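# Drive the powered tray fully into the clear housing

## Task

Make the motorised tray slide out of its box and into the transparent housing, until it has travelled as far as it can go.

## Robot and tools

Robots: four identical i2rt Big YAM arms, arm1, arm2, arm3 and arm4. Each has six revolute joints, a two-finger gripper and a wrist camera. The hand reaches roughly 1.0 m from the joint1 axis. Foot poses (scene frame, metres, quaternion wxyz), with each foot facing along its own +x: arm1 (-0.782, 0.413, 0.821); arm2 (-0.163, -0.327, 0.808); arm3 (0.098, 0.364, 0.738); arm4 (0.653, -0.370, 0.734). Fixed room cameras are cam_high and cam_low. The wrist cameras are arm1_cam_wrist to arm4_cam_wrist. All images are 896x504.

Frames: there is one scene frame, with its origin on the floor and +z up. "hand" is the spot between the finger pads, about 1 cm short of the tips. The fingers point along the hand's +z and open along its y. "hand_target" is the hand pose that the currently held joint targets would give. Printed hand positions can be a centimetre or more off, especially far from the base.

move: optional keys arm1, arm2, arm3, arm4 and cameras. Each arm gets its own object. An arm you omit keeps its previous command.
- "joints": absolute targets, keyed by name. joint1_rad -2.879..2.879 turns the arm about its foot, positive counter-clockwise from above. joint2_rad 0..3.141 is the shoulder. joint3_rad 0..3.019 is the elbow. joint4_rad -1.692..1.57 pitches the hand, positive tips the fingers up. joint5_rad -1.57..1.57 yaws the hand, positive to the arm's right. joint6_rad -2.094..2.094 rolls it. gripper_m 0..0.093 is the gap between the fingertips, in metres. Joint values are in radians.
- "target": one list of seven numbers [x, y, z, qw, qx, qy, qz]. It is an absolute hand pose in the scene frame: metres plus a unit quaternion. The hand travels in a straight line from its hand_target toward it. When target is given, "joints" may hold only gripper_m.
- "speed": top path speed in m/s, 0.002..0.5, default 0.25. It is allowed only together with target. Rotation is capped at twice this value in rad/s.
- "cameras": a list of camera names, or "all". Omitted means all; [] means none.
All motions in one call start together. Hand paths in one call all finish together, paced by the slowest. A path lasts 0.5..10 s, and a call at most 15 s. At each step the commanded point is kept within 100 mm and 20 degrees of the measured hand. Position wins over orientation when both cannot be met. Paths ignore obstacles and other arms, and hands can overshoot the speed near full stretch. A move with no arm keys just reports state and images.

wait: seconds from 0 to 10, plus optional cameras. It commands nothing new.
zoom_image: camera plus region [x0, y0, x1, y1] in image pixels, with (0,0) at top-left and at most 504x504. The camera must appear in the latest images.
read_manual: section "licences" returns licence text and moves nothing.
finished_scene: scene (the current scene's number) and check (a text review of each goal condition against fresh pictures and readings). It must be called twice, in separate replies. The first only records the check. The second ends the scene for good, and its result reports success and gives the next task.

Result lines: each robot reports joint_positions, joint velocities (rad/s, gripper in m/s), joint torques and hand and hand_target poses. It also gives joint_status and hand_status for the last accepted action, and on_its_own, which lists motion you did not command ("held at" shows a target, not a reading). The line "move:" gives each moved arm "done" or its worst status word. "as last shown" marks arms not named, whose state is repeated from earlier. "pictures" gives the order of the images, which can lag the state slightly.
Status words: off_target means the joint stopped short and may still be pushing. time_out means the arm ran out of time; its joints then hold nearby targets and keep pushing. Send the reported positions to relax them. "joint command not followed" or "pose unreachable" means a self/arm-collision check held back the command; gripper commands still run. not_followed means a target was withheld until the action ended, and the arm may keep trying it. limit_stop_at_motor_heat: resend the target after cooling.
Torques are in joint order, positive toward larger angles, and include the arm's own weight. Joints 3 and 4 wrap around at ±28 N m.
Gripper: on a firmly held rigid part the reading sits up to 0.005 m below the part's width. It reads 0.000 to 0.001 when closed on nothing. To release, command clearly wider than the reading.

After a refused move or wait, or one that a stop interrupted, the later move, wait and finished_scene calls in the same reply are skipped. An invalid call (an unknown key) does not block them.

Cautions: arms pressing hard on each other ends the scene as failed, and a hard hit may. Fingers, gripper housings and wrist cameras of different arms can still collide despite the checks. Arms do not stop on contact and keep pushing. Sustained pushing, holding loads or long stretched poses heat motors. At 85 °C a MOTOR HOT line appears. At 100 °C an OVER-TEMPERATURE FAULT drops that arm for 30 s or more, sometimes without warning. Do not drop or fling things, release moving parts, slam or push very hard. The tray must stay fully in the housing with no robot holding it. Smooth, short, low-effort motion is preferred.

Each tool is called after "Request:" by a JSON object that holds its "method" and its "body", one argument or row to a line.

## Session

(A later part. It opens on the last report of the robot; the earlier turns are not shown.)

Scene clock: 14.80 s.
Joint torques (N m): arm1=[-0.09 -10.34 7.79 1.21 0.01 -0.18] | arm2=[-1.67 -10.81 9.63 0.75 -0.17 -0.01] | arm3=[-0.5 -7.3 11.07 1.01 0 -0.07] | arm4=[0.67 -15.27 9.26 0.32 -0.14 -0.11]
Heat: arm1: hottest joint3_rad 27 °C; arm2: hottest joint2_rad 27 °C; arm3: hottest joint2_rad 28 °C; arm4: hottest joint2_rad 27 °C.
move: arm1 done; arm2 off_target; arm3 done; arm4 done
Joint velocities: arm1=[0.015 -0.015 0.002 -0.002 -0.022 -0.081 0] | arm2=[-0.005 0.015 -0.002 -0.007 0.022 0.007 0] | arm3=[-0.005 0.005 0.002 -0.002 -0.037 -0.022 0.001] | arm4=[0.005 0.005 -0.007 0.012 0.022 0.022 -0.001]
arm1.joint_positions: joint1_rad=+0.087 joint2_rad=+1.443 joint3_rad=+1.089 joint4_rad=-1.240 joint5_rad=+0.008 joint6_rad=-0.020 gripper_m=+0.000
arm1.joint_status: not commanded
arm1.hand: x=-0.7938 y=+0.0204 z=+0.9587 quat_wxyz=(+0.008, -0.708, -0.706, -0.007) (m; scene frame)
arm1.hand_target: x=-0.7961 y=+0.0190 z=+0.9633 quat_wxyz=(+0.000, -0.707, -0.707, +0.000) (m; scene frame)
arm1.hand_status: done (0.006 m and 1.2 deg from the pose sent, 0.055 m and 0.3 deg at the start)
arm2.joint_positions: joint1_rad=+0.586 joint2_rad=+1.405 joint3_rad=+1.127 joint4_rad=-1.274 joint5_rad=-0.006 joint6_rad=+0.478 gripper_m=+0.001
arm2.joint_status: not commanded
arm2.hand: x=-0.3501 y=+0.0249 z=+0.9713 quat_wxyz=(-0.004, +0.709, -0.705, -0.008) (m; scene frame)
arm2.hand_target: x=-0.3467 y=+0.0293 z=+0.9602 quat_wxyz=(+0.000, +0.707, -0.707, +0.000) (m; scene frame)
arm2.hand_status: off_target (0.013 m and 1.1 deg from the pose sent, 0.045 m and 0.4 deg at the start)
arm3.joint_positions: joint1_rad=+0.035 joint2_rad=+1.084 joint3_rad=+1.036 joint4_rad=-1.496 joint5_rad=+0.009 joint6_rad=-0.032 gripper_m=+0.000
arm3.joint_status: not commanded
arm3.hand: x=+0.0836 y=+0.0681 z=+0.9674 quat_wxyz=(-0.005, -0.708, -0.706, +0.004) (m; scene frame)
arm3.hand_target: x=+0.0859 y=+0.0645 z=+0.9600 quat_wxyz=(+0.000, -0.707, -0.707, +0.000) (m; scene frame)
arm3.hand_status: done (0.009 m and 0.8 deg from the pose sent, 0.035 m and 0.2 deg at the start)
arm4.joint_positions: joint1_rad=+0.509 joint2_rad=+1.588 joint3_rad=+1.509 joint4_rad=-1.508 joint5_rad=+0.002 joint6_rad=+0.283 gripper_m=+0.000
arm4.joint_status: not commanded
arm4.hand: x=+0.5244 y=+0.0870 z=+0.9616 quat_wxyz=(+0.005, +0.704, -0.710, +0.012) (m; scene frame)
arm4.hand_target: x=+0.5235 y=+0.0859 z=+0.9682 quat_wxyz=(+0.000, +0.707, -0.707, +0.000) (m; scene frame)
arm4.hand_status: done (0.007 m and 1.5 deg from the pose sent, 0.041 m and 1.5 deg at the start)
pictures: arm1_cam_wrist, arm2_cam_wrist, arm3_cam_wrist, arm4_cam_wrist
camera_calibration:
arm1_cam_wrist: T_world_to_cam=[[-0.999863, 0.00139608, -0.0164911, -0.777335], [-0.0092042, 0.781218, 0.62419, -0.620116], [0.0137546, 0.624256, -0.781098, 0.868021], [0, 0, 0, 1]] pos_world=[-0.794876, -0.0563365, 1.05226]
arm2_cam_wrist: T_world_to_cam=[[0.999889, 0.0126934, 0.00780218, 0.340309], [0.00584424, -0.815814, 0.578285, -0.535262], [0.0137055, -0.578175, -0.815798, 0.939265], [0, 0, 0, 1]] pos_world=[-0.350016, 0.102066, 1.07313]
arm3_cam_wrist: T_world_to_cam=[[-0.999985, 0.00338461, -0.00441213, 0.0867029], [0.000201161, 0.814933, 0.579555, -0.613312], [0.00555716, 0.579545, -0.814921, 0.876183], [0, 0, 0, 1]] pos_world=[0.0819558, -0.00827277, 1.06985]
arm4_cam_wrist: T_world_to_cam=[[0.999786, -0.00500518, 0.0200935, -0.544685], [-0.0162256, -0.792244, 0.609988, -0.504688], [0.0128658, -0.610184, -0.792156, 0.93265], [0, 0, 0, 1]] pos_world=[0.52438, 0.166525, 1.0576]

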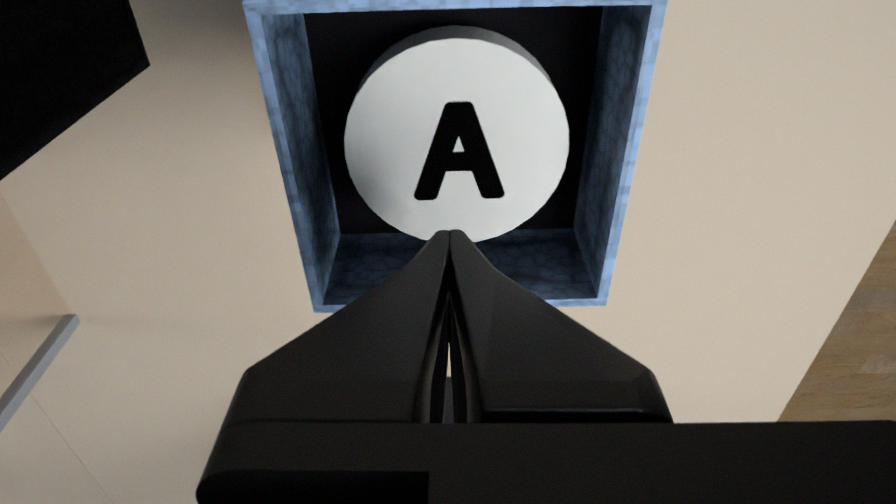

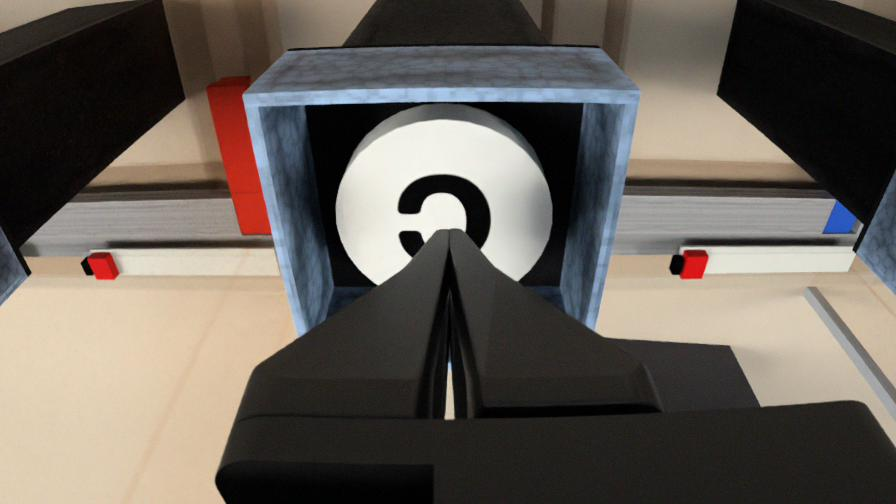

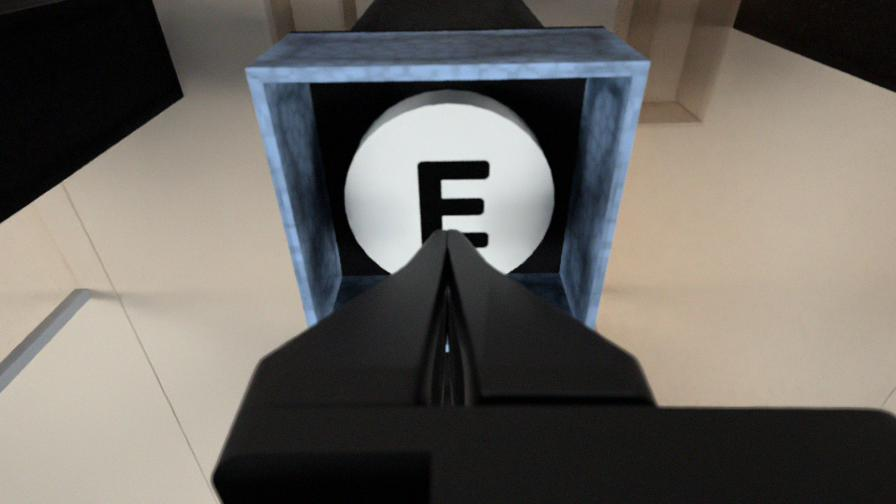

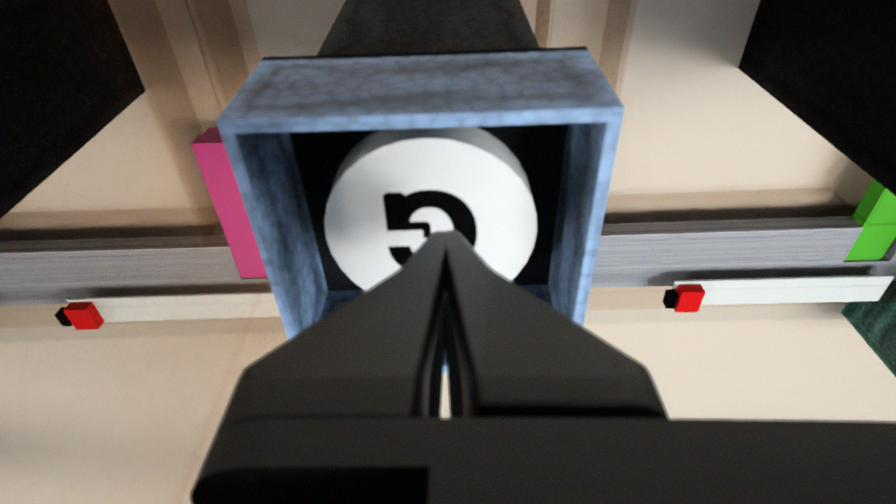

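Request:
{"method": "move", "body": {
  "arm1": {"target": [-0.797, 0.016, 0.912, 0, 0.7071, 0.7071, 0], "speed": 0.15},
  "arm2": {"target": [-0.347, 0.0245, 0.927, 0, 0.7071, -0.7071, 0], "speed": 0.15},
  "arm3": {"target": [0.0848, 0.063, 0.926, 0, 0.7071, 0.7071, 0], "speed": 0.15},
  "arm4": {"target": [0.5215, 0.077, 0.928, 0, 0.7071, -0.7071, 0], "speed": 0.15}
}}

Scene clock: 16.33 s.
Joint torques (N m): arm1=[-0.09 -6.77 6.72 2.13 0.02 -0.18] | arm2=[-1.38 -9.7 7.57 1.4 -0.15 0.1] | arm3=[-0.97 -6.53 8.44 1.83 -0.01 -0.11] | arm4=[1.32 -12.63 7.25 0.53 -0.13 -0.02]
Heat: arm1: hottest joint3_rad 27 °C; arm2: hottest joint2_rad 27 °C; arm3: hottest joint2_rad 28 °C; arm4: hottest joint2_rad 27 °C.
move: arm1 off_target; arm2 off_target; arm3 off_target; arm4 off_target
Joint velocities: arm1=[-0.015 -0.005 -0.002 -0.007 -0.007 -0.022 0] | arm2=[-0.005 -0.005 -0.002 0.007 -0.022 -0.037 -0.001] | arm3=[-0.015 0.005 0.007 -0.017 -0.037 -0.007 -0.001] | arm4=[0.005 -0.005 -0.012 0.017 0.022 -0.037 0]
arm1.joint_positions: joint1_rad=+0.086 joint2_rad=+1.456 joint3_rad=+1.021 joint4_rad=-1.119 joint5_rad=+0.008 joint6_rad=-0.023 gripper_m=+0.000
arm1.joint_status: not commanded
arm1.hand: x=-0.7940 y=+0.0172 z=+0.9299 quat_wxyz=(-0.006, -0.707, -0.707, +0.008) (m; scene frame)
arm1.hand_target: x=-0.7969 y=+0.0174 z=+0.9128 quat_wxyz=(+0.000, -0.707, -0.707, +0.000) (m; scene frame)
arm1.hand_status: off_target (0.018 m and 1.1 deg from the pose sent, 0.047 m and 1.2 deg at the start)
arm2.joint_positions: joint1_rad=+0.586 joint2_rad=+1.407 joint3_rad=+1.076 joint4_rad=-1.201 joint5_rad=-0.006 joint6_rad=+0.478 gripper_m=+0.001
arm2.joint_status: not commanded
arm2.hand: x=-0.3497 y=+0.0243 z=+0.9517 quat_wxyz=(-0.007, +0.709, -0.705, -0.017) (m; scene frame)
arm2.hand_target: x=-0.3464 y=+0.0230 z=+0.9280 quat_wxyz=(+0.000, +0.707, -0.707, +0.000) (m; scene frame)
arm2.hand_status: off_target (0.025 m and 2.1 deg from the pose sent, 0.044 m and 1.1 deg at the start)
arm3.joint_positions: joint1_rad=+0.035 joint2_rad=+1.084 joint3_rad=+0.986 joint4_rad=-1.423 joint5_rad=+0.009 joint6_rad=-0.032 gripper_m=+0.000
arm3.joint_status: not commanded
arm3.hand: x=+0.0836 y=+0.0642 z=+0.9481 quat_wxyz=(-0.013, -0.708, -0.706, +0.012) (m; scene frame)
arm3.hand_target: x=+0.0848 y=+0.0650 z=+0.9269 quat_wxyz=(+0.000, -0.707, -0.707, +0.000) (m; scene frame)
arm3.hand_status: off_target (0.022 m and 2.0 deg from the pose sent, 0.042 m and 0.8 deg at the start)
arm4.joint_positions: joint1_rad=+0.510 joint2_rad=+1.555 joint3_rad=+1.417 joint4_rad=-1.405 joint5_rad=+0.002 joint6_rad=+0.283 gripper_m=+0.000
arm4.joint_status: not commanded
arm4.hand: x=+0.5253 y=+0.0826 z=+0.9413 quat_wxyz=(-0.006, +0.704, -0.710, -0.007) (m; scene frame)
arm4.hand_target: x=+0.5219 y=+0.0768 z=+0.9284 quat_wxyz=(+0.000, +0.707, -0.707, +0.000) (m; scene frame)
arm4.hand_status: off_target (0.015 m and 1.1 deg from the pose sent, 0.035 m and 1.5 deg at the start)
pictures: arm1_cam_wrist, arm2_cam_wrist, arm3_cam_wrist, arm4_cam_wrist, cam_high, cam_low
camera_calibration:
arm1_cam_wrist: T_world_to_cam=[[-0.999879, -0.00126462, -0.0155306, -0.778845], [-0.0102118, 0.806007, 0.591818, -0.570728], [0.0117693, 0.591905, -0.805922, 0.869585], [0, 0, 0, 1]] pos_world=[-0.794813, -0.0556849, 1.02649]
arm2_cam_wrist: T_world_to_cam=[[0.999917, 0.0128191, -0.00101168, 0.34847], [0.0111502, -0.825171, 0.564774, -0.509388], [0.00640508, -0.564738, -0.825245, 0.929075], [0, 0, 0, 1]] pos_world=[-0.348712, 0.0998843, 1.05476]
arm3_cam_wrist: T_world_to_cam=[[-0.999987, 0.00351867, -0.00375825, 0.0860681], [0.000800078, 0.827334, 0.56171, -0.582878], [0.0050858, 0.5617, -0.827326, 0.875733], [0, 0, 0, 1]] pos_world=[0.0820795, -0.00996749, 1.05225]
arm4_cam_wrist: T_world_to_cam=[[0.999955, -0.00479401, 0.00816063, -0.534057], [-0.00862317, -0.816871, 0.576756, -0.466469], [0.00390121, -0.576801, -0.816876, 0.939129], [0, 0, 0, 1]] pos_world=[0.526347, 0.158085, 1.04055]

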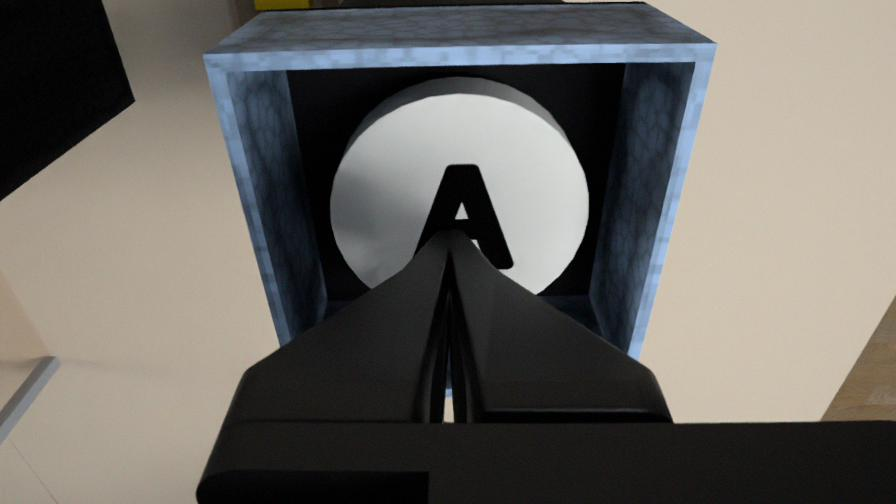

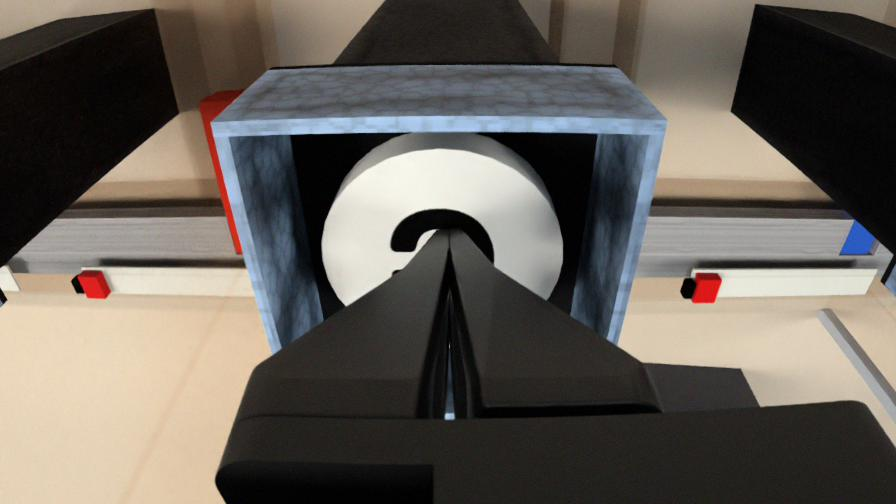

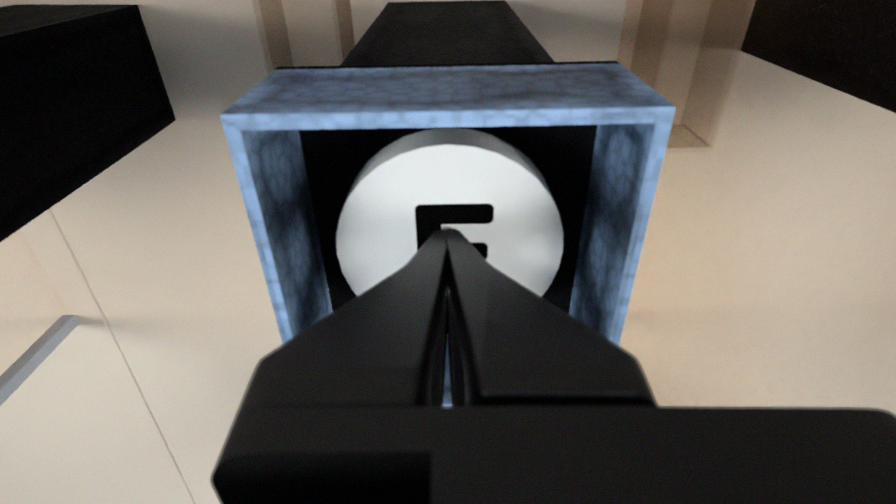

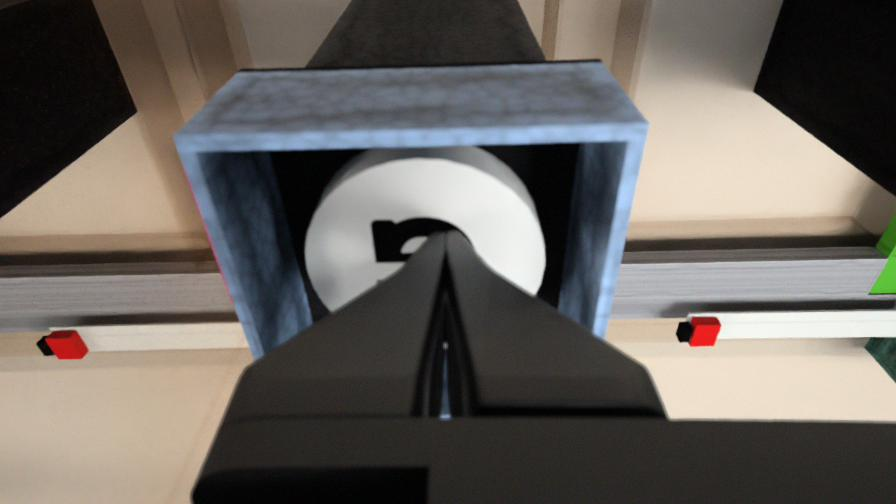

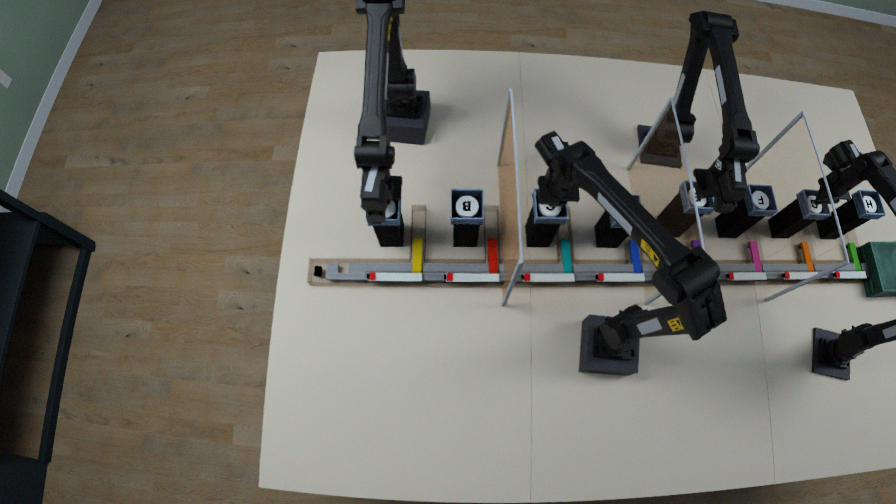

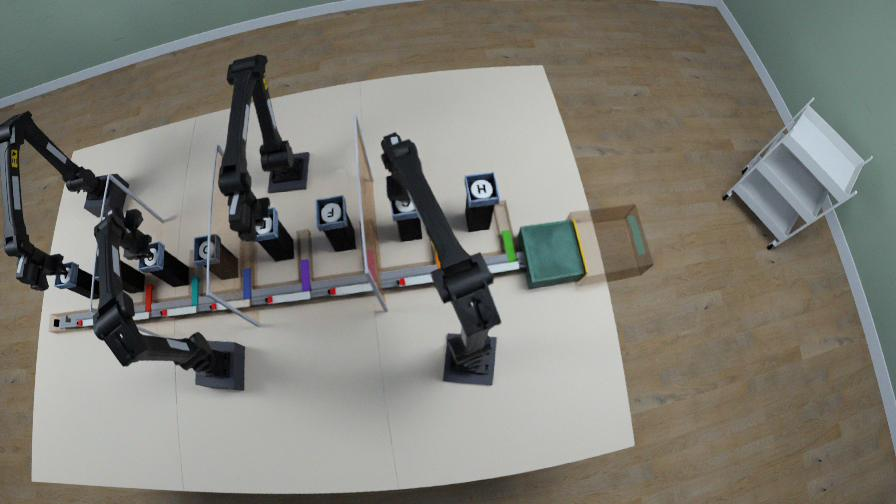

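Request:
{"method": "move", "body": {
  "arm1": {"target": [-0.797, 0.016, 0.892, 0, 0.7071, 0.7071, 0], "speed": 0.12},
  "arm2": {"target": [-0.346, 0.023, 0.908, 0, 0.7071, -0.7071, 0], "speed": 0.12},
  "arm3": {"target": [0.0848, 0.066, 0.907, 0, 0.7071, 0.7071, 0], "speed": 0.12},
  "arm4": {"target": [0.519, 0.074, 0.908, 0, 0.7071, -0.7071, 0], "speed": 0.12}
}}

Scene clock: 17.60 s.
Joint torques (N m): arm1=[-0.15 -5.13 5.82 2.5 0 -0.17] | arm2=[-1.49 -8.76 6.39 1.72 -0.14 0.11] | arm3=[-1.2 -4.95 6.93 2.13 0 -0.12] | arm4=[1.67 -10.46 6.23 0.7 -0.13 0.04]
Heat: arm1: hottest joint3_rad 27 °C; arm2: hottest joint2_rad 27 °C; arm3: hottest joint2_rad 28 °C; arm4: hottest joint2_rad 27 °C.
move: arm1 off_target; arm2 off_target; arm3 off_target; arm4 off_target
Joint velocities: arm1=[-0.015 -0.015 -0.007 0.007 -0.022 0.022 0] | arm2=[-0.005 0.005 -0.007 -0.007 -0.007 0.007 0] | arm3=[-0.015 0.005 -0.022 -0.007 0.11 0.022 0] | arm4=[-0.005 -0.015 0.007 0.002 -0.007 -0.022 0]
arm1.joint_positions: joint1_rad=+0.086 joint2_rad=+1.456 joint3_rad=+1.003 joint4_rad=-1.072 joint5_rad=+0.008 joint6_rad=-0.023 gripper_m=+0.000
arm1.joint_status: not commanded
arm1.hand: x=-0.7942 y=+0.0130 z=+0.9240 quat_wxyz=(-0.016, -0.707, -0.706, +0.018) (m; scene frame)
arm1.hand_target: x=-0.7967 y=+0.0186 z=+0.8941 quat_wxyz=(+0.000, -0.707, -0.707, +0.000) (m; scene frame)
arm1.hand_status: off_target (0.032 m and 2.8 deg from the pose sent, 0.038 m and 1.1 deg at the start)
arm2.joint_positions: joint1_rad=+0.586 joint2_rad=+1.407 joint3_rad=+1.051 joint4_rad=-1.156 joint5_rad=-0.006 joint6_rad=+0.478 gripper_m=+0.001
arm2.joint_status: not commanded
arm2.hand: x=-0.3505 y=+0.0261 z=+0.9432 quat_wxyz=(-0.010, +0.709, -0.705, -0.027) (m; scene frame)
arm2.hand_target: x=-0.3449 y=+0.0205 z=+0.9100 quat_wxyz=(+0.000, +0.707, -0.707, +0.000) (m; scene frame)
arm2.hand_status: off_target (0.036 m and 3.3 deg from the pose sent, 0.044 m and 2.1 deg at the start)
arm3.joint_positions: joint1_rad=+0.035 joint2_rad=+1.067 joint3_rad=+0.956 joint4_rad=-1.382 joint5_rad=+0.009 joint6_rad=-0.032 gripper_m=+0.000
arm3.joint_status: not commanded
arm3.hand: x=+0.0837 y=+0.0641 z=+0.9414 quat_wxyz=(-0.022, -0.708, -0.706, +0.023) (m; scene frame)
arm3.hand_target: x=+0.0848 y=+0.0693 z=+0.9093 quat_wxyz=(+0.000, -0.707, -0.707, +0.000) (m; scene frame)
arm3.hand_status: off_target (0.034 m and 3.6 deg from the pose sent, 0.041 m and 2.0 deg at the start)
arm4.joint_positions: joint1_rad=+0.511 joint2_rad=+1.538 joint3_rad=+1.380 joint4_rad=-1.356 joint5_rad=+0.002 joint6_rad=+0.283 gripper_m=+0.000
arm4.joint_status: not commanded
arm4.hand: x=+0.5251 y=+0.0821 z=+0.9355 quat_wxyz=(-0.013, +0.705, -0.709, -0.020) (m; scene frame)
arm4.hand_target: x=+0.5196 y=+0.0730 z=+0.9088 quat_wxyz=(+0.000, +0.707, -0.707, +0.000) (m; scene frame)
arm4.hand_status: off_target (0.029 m and 2.8 deg from the pose sent, 0.035 m and 1.1 deg at the start)
pictures: arm1_cam_wrist, arm2_cam_wrist, arm3_cam_wrist, arm4_cam_wrist, cam_high, cam_low
camera_calibration:
arm1_cam_wrist: T_world_to_cam=[[-0.99989, -0.00112243, -0.0147936, -0.779847], [-0.00933061, 0.822823, 0.568221, -0.54154], [0.0115347, 0.568297, -0.822743, 0.882933], [0, 0, 0, 1]] pos_world=[-0.794999, -0.0570516, 1.0226]
arm2_cam_wrist: T_world_to_cam=[[0.999861, 0.0131112, -0.0103465, 0.358028], [0.0166399, -0.83533, 0.549496, -0.486543], [-0.00143816, -0.549592, -0.835432, 0.929463], [0, 0, 0, 1]] pos_world=[-0.348545, 0.099707, 1.04756]
arm3_cam_wrist: T_world_to_cam=[[-0.999989, 0.00371386, -0.00291398, 0.0853036], [0.00156209, 0.842849, 0.538148, -0.557968], [0.00445465, 0.538138, -0.842845, 0.886378], [0, 0, 0, 1]] pos_world=[0.0822258, -0.00702731, 1.0476]
arm4_cam_wrist: T_world_to_cam=[[0.999991, -0.00414139, 0.000278568, -0.526568], [-0.00360433, -0.833107, 0.553101, -0.442707], [-0.00205853, -0.553097, -0.833114, 0.950394], [0, 0, 0, 1]] pos_world=[0.526924, 0.154657, 1.03679]

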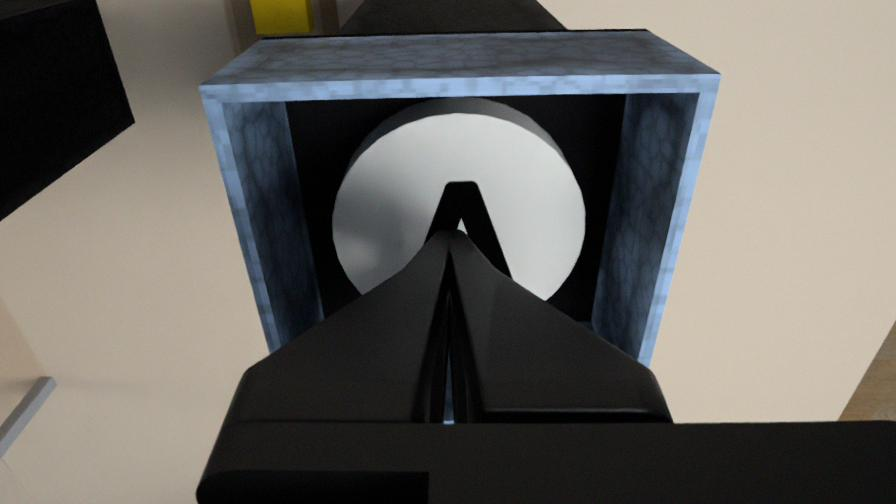

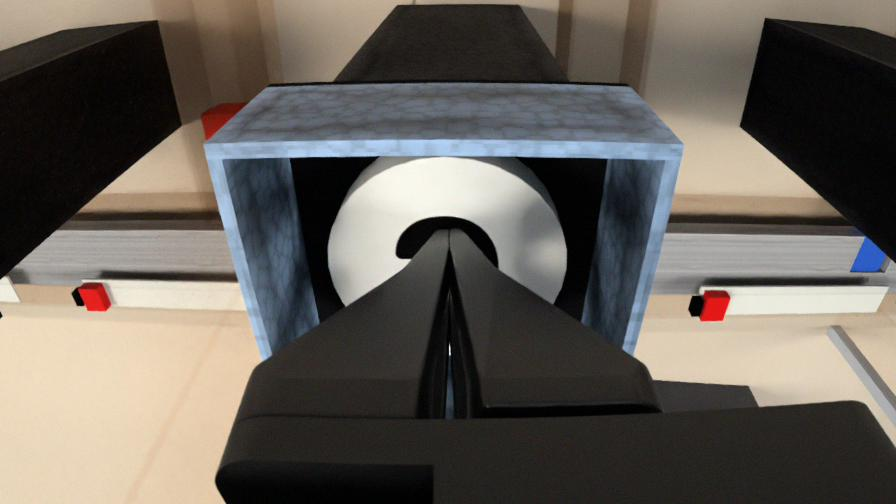

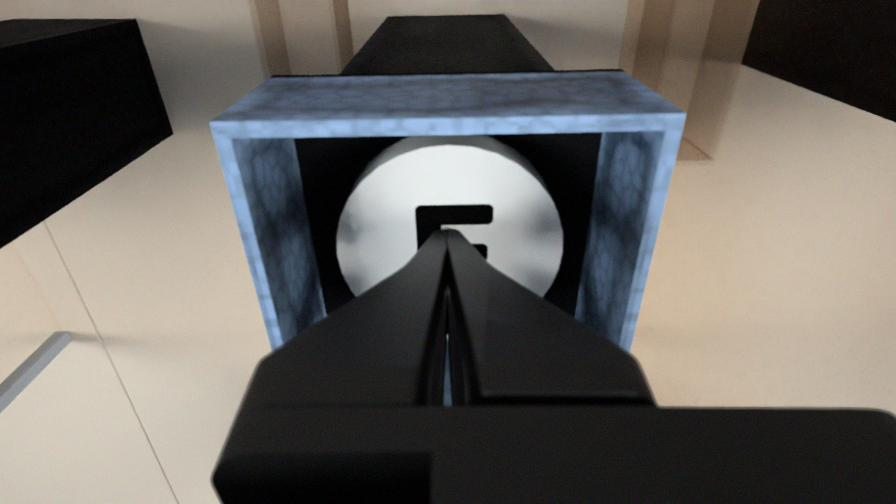

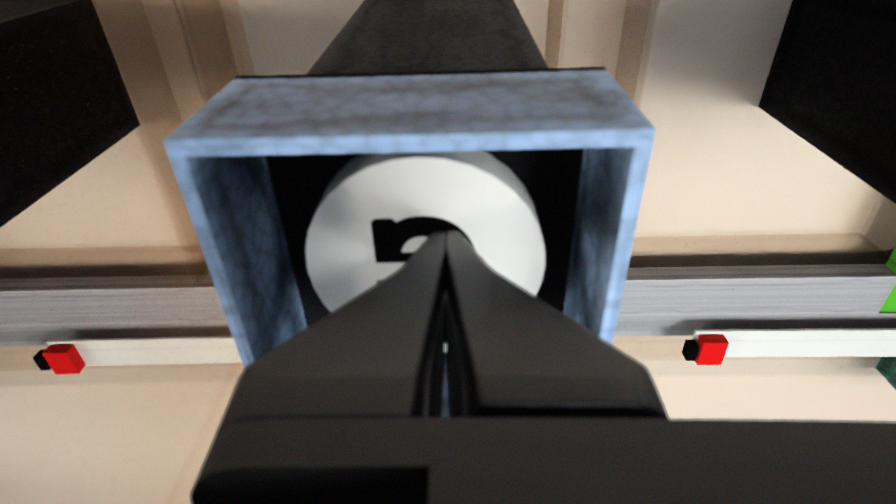

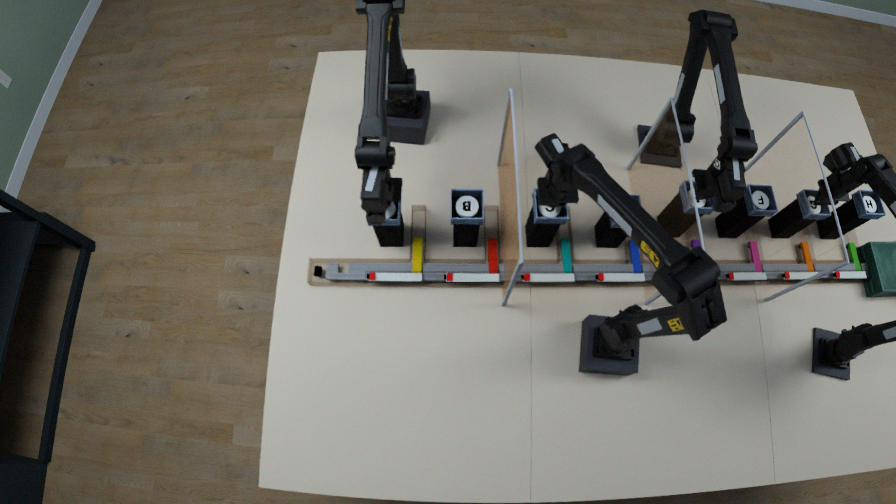

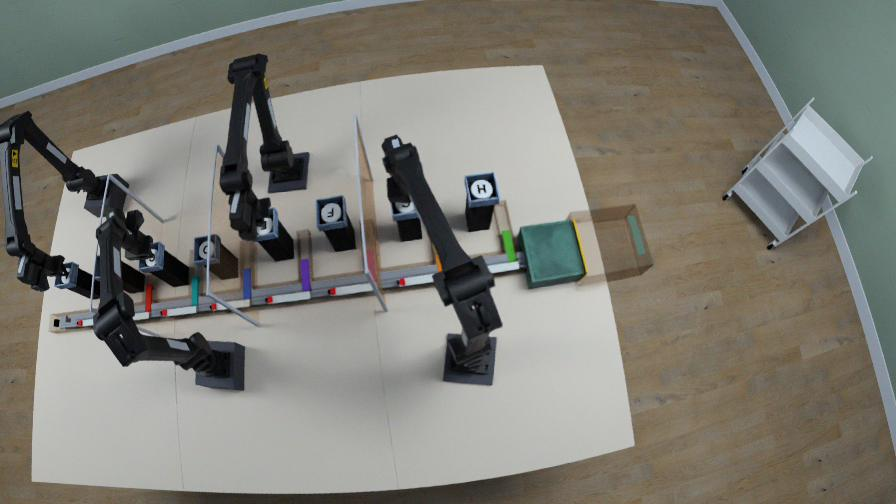

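Request:
{"method": "move", "body": {
  "arm1": {"target": [-0.797, 0.020, 0.862, 0, 0.7071, 0.7071, 0], "speed": 0.12},
  "arm2": {"target": [-0.346, 0.020, 0.878, 0, 0.7071, -0.7071, 0], "speed": 0.12},
  "arm3": {"target": [0.0848, 0.068, 0.877, 0, 0.7071, 0.7071, 0], "speed": 0.12},
  "arm4": {"target": [0.519, 0.072, 0.878, 0, 0.7071, -0.7071, 0], "speed": 0.12}
}}

Scene clock: 19.00 s.
Joint torques (N m): arm1=[-0.21 -2.67 3.9 3.11 -0.02 -0.17] | arm2=[-0.32 -4.66 4.49 2.91 -0.16 0.13] | arm3=[-1.32 -1.44 4.04 2.85 -0.01 -0.13] | arm4=[1.73 -6.77 4.63 1.06 -0.14 0.05]
Heat: arm1: hottest joint3_rad 27 °C; arm2: hottest joint2_rad 27 °C; arm3: hottest joint2_rad 28 °C; arm4: hottest joint2_rad 27 °C.
move: arm1 off_target; arm2 off_target; arm3 off_target; arm4 off_target
Joint velocities: arm1=[0.015 0.005 -0.007 0.002 0.037 0.022 0] | arm2=[0.015 -0.015 -0.017 -0.002 0.022 -0.007 0.002] | arm3=[-0.005 -0.015 0.002 -0.002 -0.007 -0.007 -0.001] | arm4=[-0.005 0.005 0.007 0.007 -0.037 0.022 0.001]
arm1.joint_positions: joint1_rad=+0.085 joint2_rad=+1.443 joint3_rad=+0.975 joint4_rad=-1.006 joint5_rad=+0.008 joint6_rad=-0.023 gripper_m=+0.000
arm1.joint_status: not commanded
arm1.hand: x=-0.7944 y=+0.0078 z=+0.9202 quat_wxyz=(-0.034, -0.707, -0.705, +0.037) (m; scene frame)
arm1.hand_target: x=-0.7963 y=+0.0268 z=+0.8684 quat_wxyz=(+0.000, -0.707, -0.707, -0.001) (m; scene frame)
arm1.hand_status: off_target (0.060 m and 5.8 deg from the pose sent, 0.062 m and 2.8 deg at the start)
arm2.joint_positions: joint1_rad=+0.586 joint2_rad=+1.380 joint3_rad=+1.016 joint4_rad=-1.103 joint5_rad=-0.007 joint6_rad=+0.478 gripper_m=+0.001
arm2.joint_status: not commanded
arm2.hand: x=-0.3502 y=+0.0254 z=+0.9412 quat_wxyz=(-0.016, +0.708, -0.704, -0.048) (m; scene frame)
arm2.hand_target: x=-0.3427 y=+0.0132 z=+0.8846 quat_wxyz=(+0.000, +0.707, -0.707, +0.000) (m; scene frame)
arm2.hand_status: off_target (0.064 m and 5.8 deg from the pose sent, 0.066 m and 3.3 deg at the start)
arm3.joint_positions: joint1_rad=+0.035 joint2_rad=+1.026 joint3_rad=+0.919 joint4_rad=-1.328 joint5_rad=+0.009 joint6_rad=-0.032 gripper_m=+0.000
arm3.joint_status: not commanded
arm3.hand: x=+0.0837 y=+0.0647 z=+0.9390 quat_wxyz=(-0.042, -0.707, -0.705, +0.044) (m; scene frame)
arm3.hand_target: x=+0.0850 y=+0.0772 z=+0.8839 quat_wxyz=(+0.000, -0.707, -0.707, +0.000) (m; scene frame)
arm3.hand_status: off_target (0.062 m and 6.9 deg from the pose sent, 0.065 m and 3.6 deg at the start)
arm4.joint_positions: joint1_rad=+0.511 joint2_rad=+1.508 joint3_rad=+1.333 joint4_rad=-1.290 joint5_rad=+0.003 joint6_rad=+0.283 gripper_m=+0.000
arm4.joint_status: not commanded
arm4.hand: x=+0.5253 y=+0.0815 z=+0.9312 quat_wxyz=(-0.025, +0.704, -0.709, -0.041) (m; scene frame)
arm4.hand_target: x=+0.5207 y=+0.0686 z=+0.8812 quat_wxyz=(-0.001, +0.707, -0.707, +0.000) (m; scene frame)
arm4.hand_status: off_target (0.054 m and 5.5 deg from the pose sent, 0.059 m and 2.8 deg at the start)
pictures: arm1_cam_wrist, arm2_cam_wrist, arm3_cam_wrist, arm4_cam_wrist, cam_high, cam_low
camera_calibration:
arm1_cam_wrist: T_world_to_cam=[[-0.999909, -0.00111284, -0.0134674, -0.7814], [-0.00801997, 0.850979, 0.525139, -0.494661], [0.010876, 0.525199, -0.85091, 0.908517], [0, 0, 0, 1]] pos_world=[-0.795177, -0.0570761, 1.02231]
arm2_cam_wrist: T_world_to_cam=[[0.99942, 0.0143608, -0.0308779, 0.376865], [0.0282382, -0.856279, 0.515742, -0.449644], [-0.0190336, -0.516315, -0.856187, 0.939982], [0, 0, 0, 1]] pos_world=[-0.346058, 0.094894, 1.04834]
arm3_cam_wrist: T_world_to_cam=[[-0.999991, 0.00418559, -0.00121003, 0.0837075], [0.00306018, 0.872414, 0.488758, -0.512815], [0.00310139, 0.48875, -0.872418, 0.915142], [0, 0, 0, 1]] pos_world=[0.0824378, -0.000238993, 1.04913]
arm4_cam_wrist: T_world_to_cam=[[0.999921, -0.00352827, -0.0120457, -0.515305], [0.00315711, -0.858129, 0.513424, -0.405406], [-0.0121483, -0.513421, -0.858051, 0.971748], [0, 0, 0, 1]] pos_world=[0.528349, 0.149207, 1.03575]

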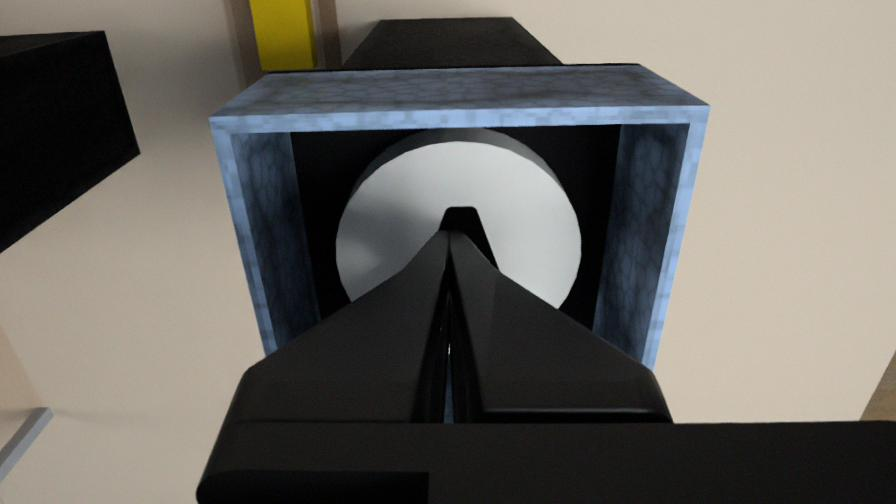

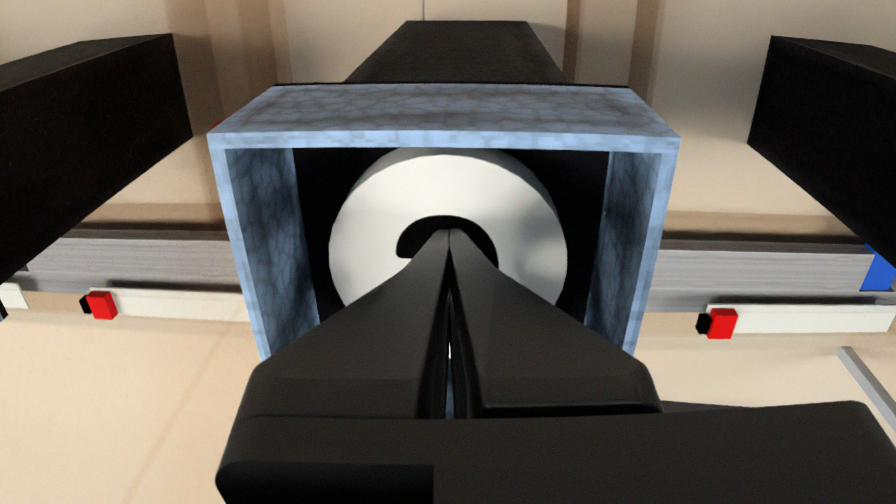

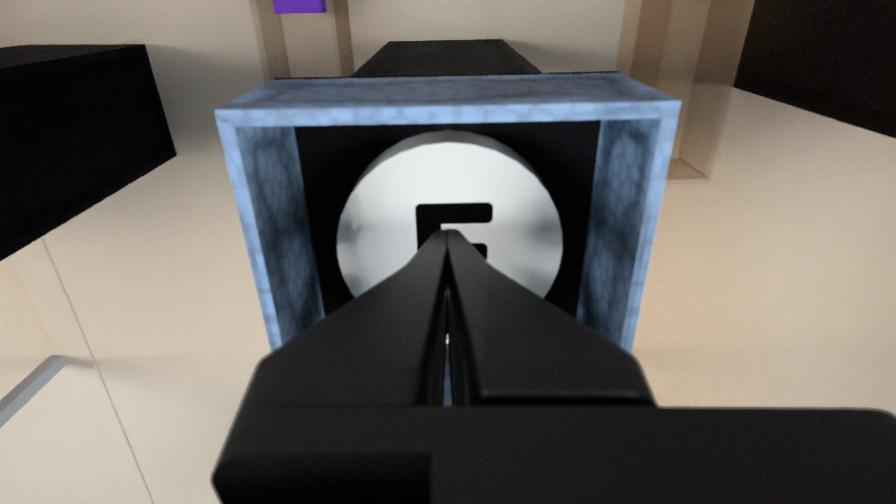

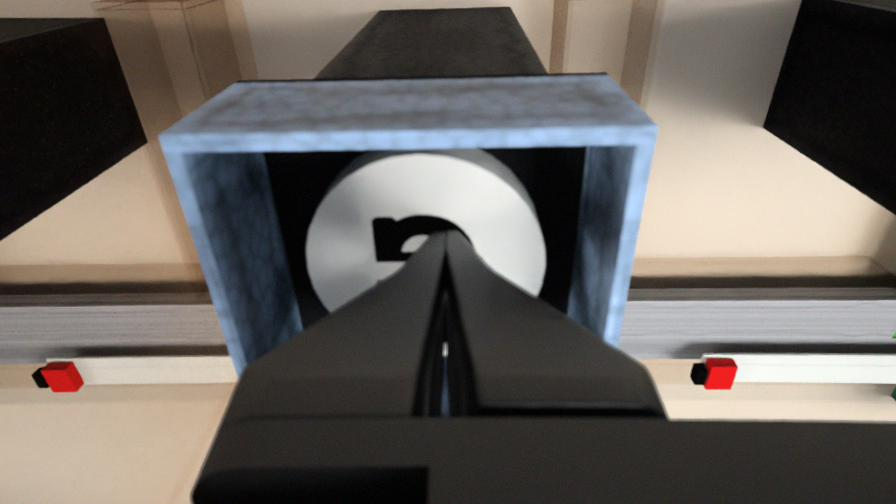

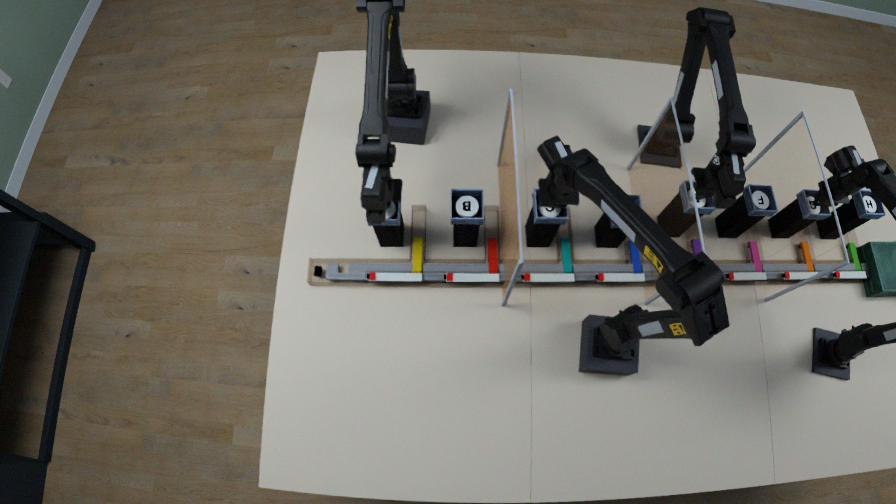

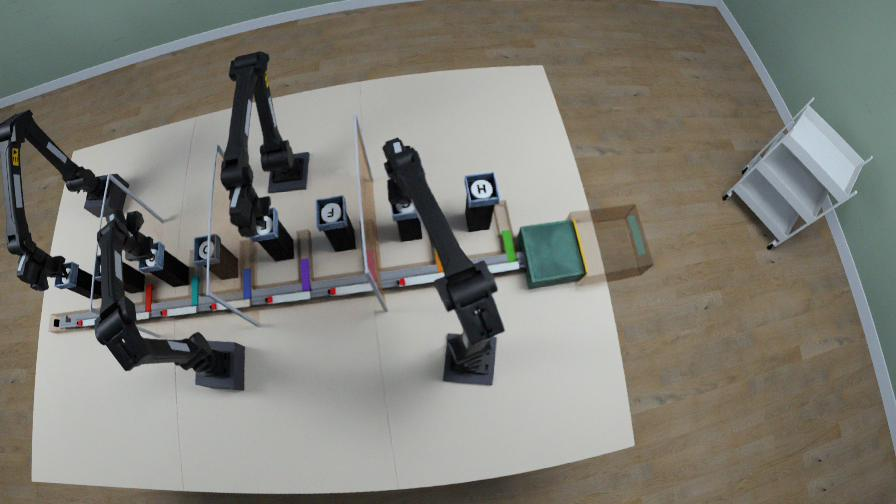

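Request:
{"method": "zoom_image", "body": {
  "camera": "arm4_cam_wrist",
  "region": [640, 300, 896, 444]
}}

Request:
{"method": "zoom_image", "body": {
  "camera": "arm4_cam_wrist",
  "region": [0, 240, 256, 420]
}}

Request:
{"method": "zoom_image", "body": {
  "camera": "cam_low",
  "region": [380, 200, 670, 310]
}}

Request:
{"method": "zoom_image", "body": {
  "camera": "cam_high",
  "region": [300, 180, 500, 300]
}}

Scaled by 1.969 from the camera's 896x504 image, which has a finer 1280x720 frame.

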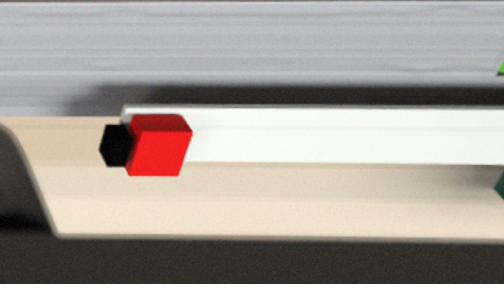

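Scaled by 1.969 from the camera's 896x504 image, which has a finer 1280x720 frame.

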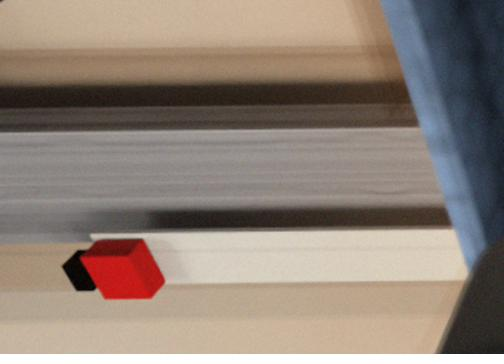

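Scaled by 1.738 from the camera's 896x504 image, which has a finer 1280x720 frame.

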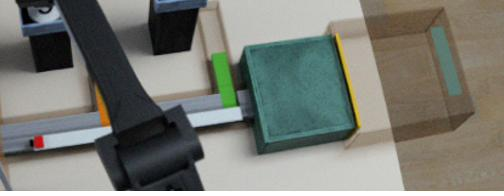

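Scaled by 2.520 from the camera's 896x504 image, which has a finer 1280x720 frame.

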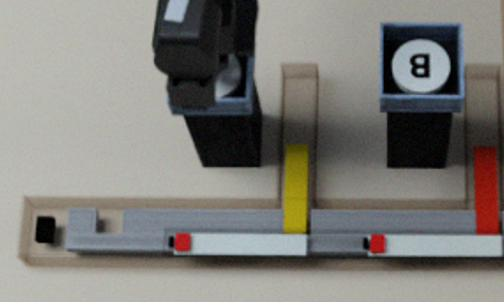

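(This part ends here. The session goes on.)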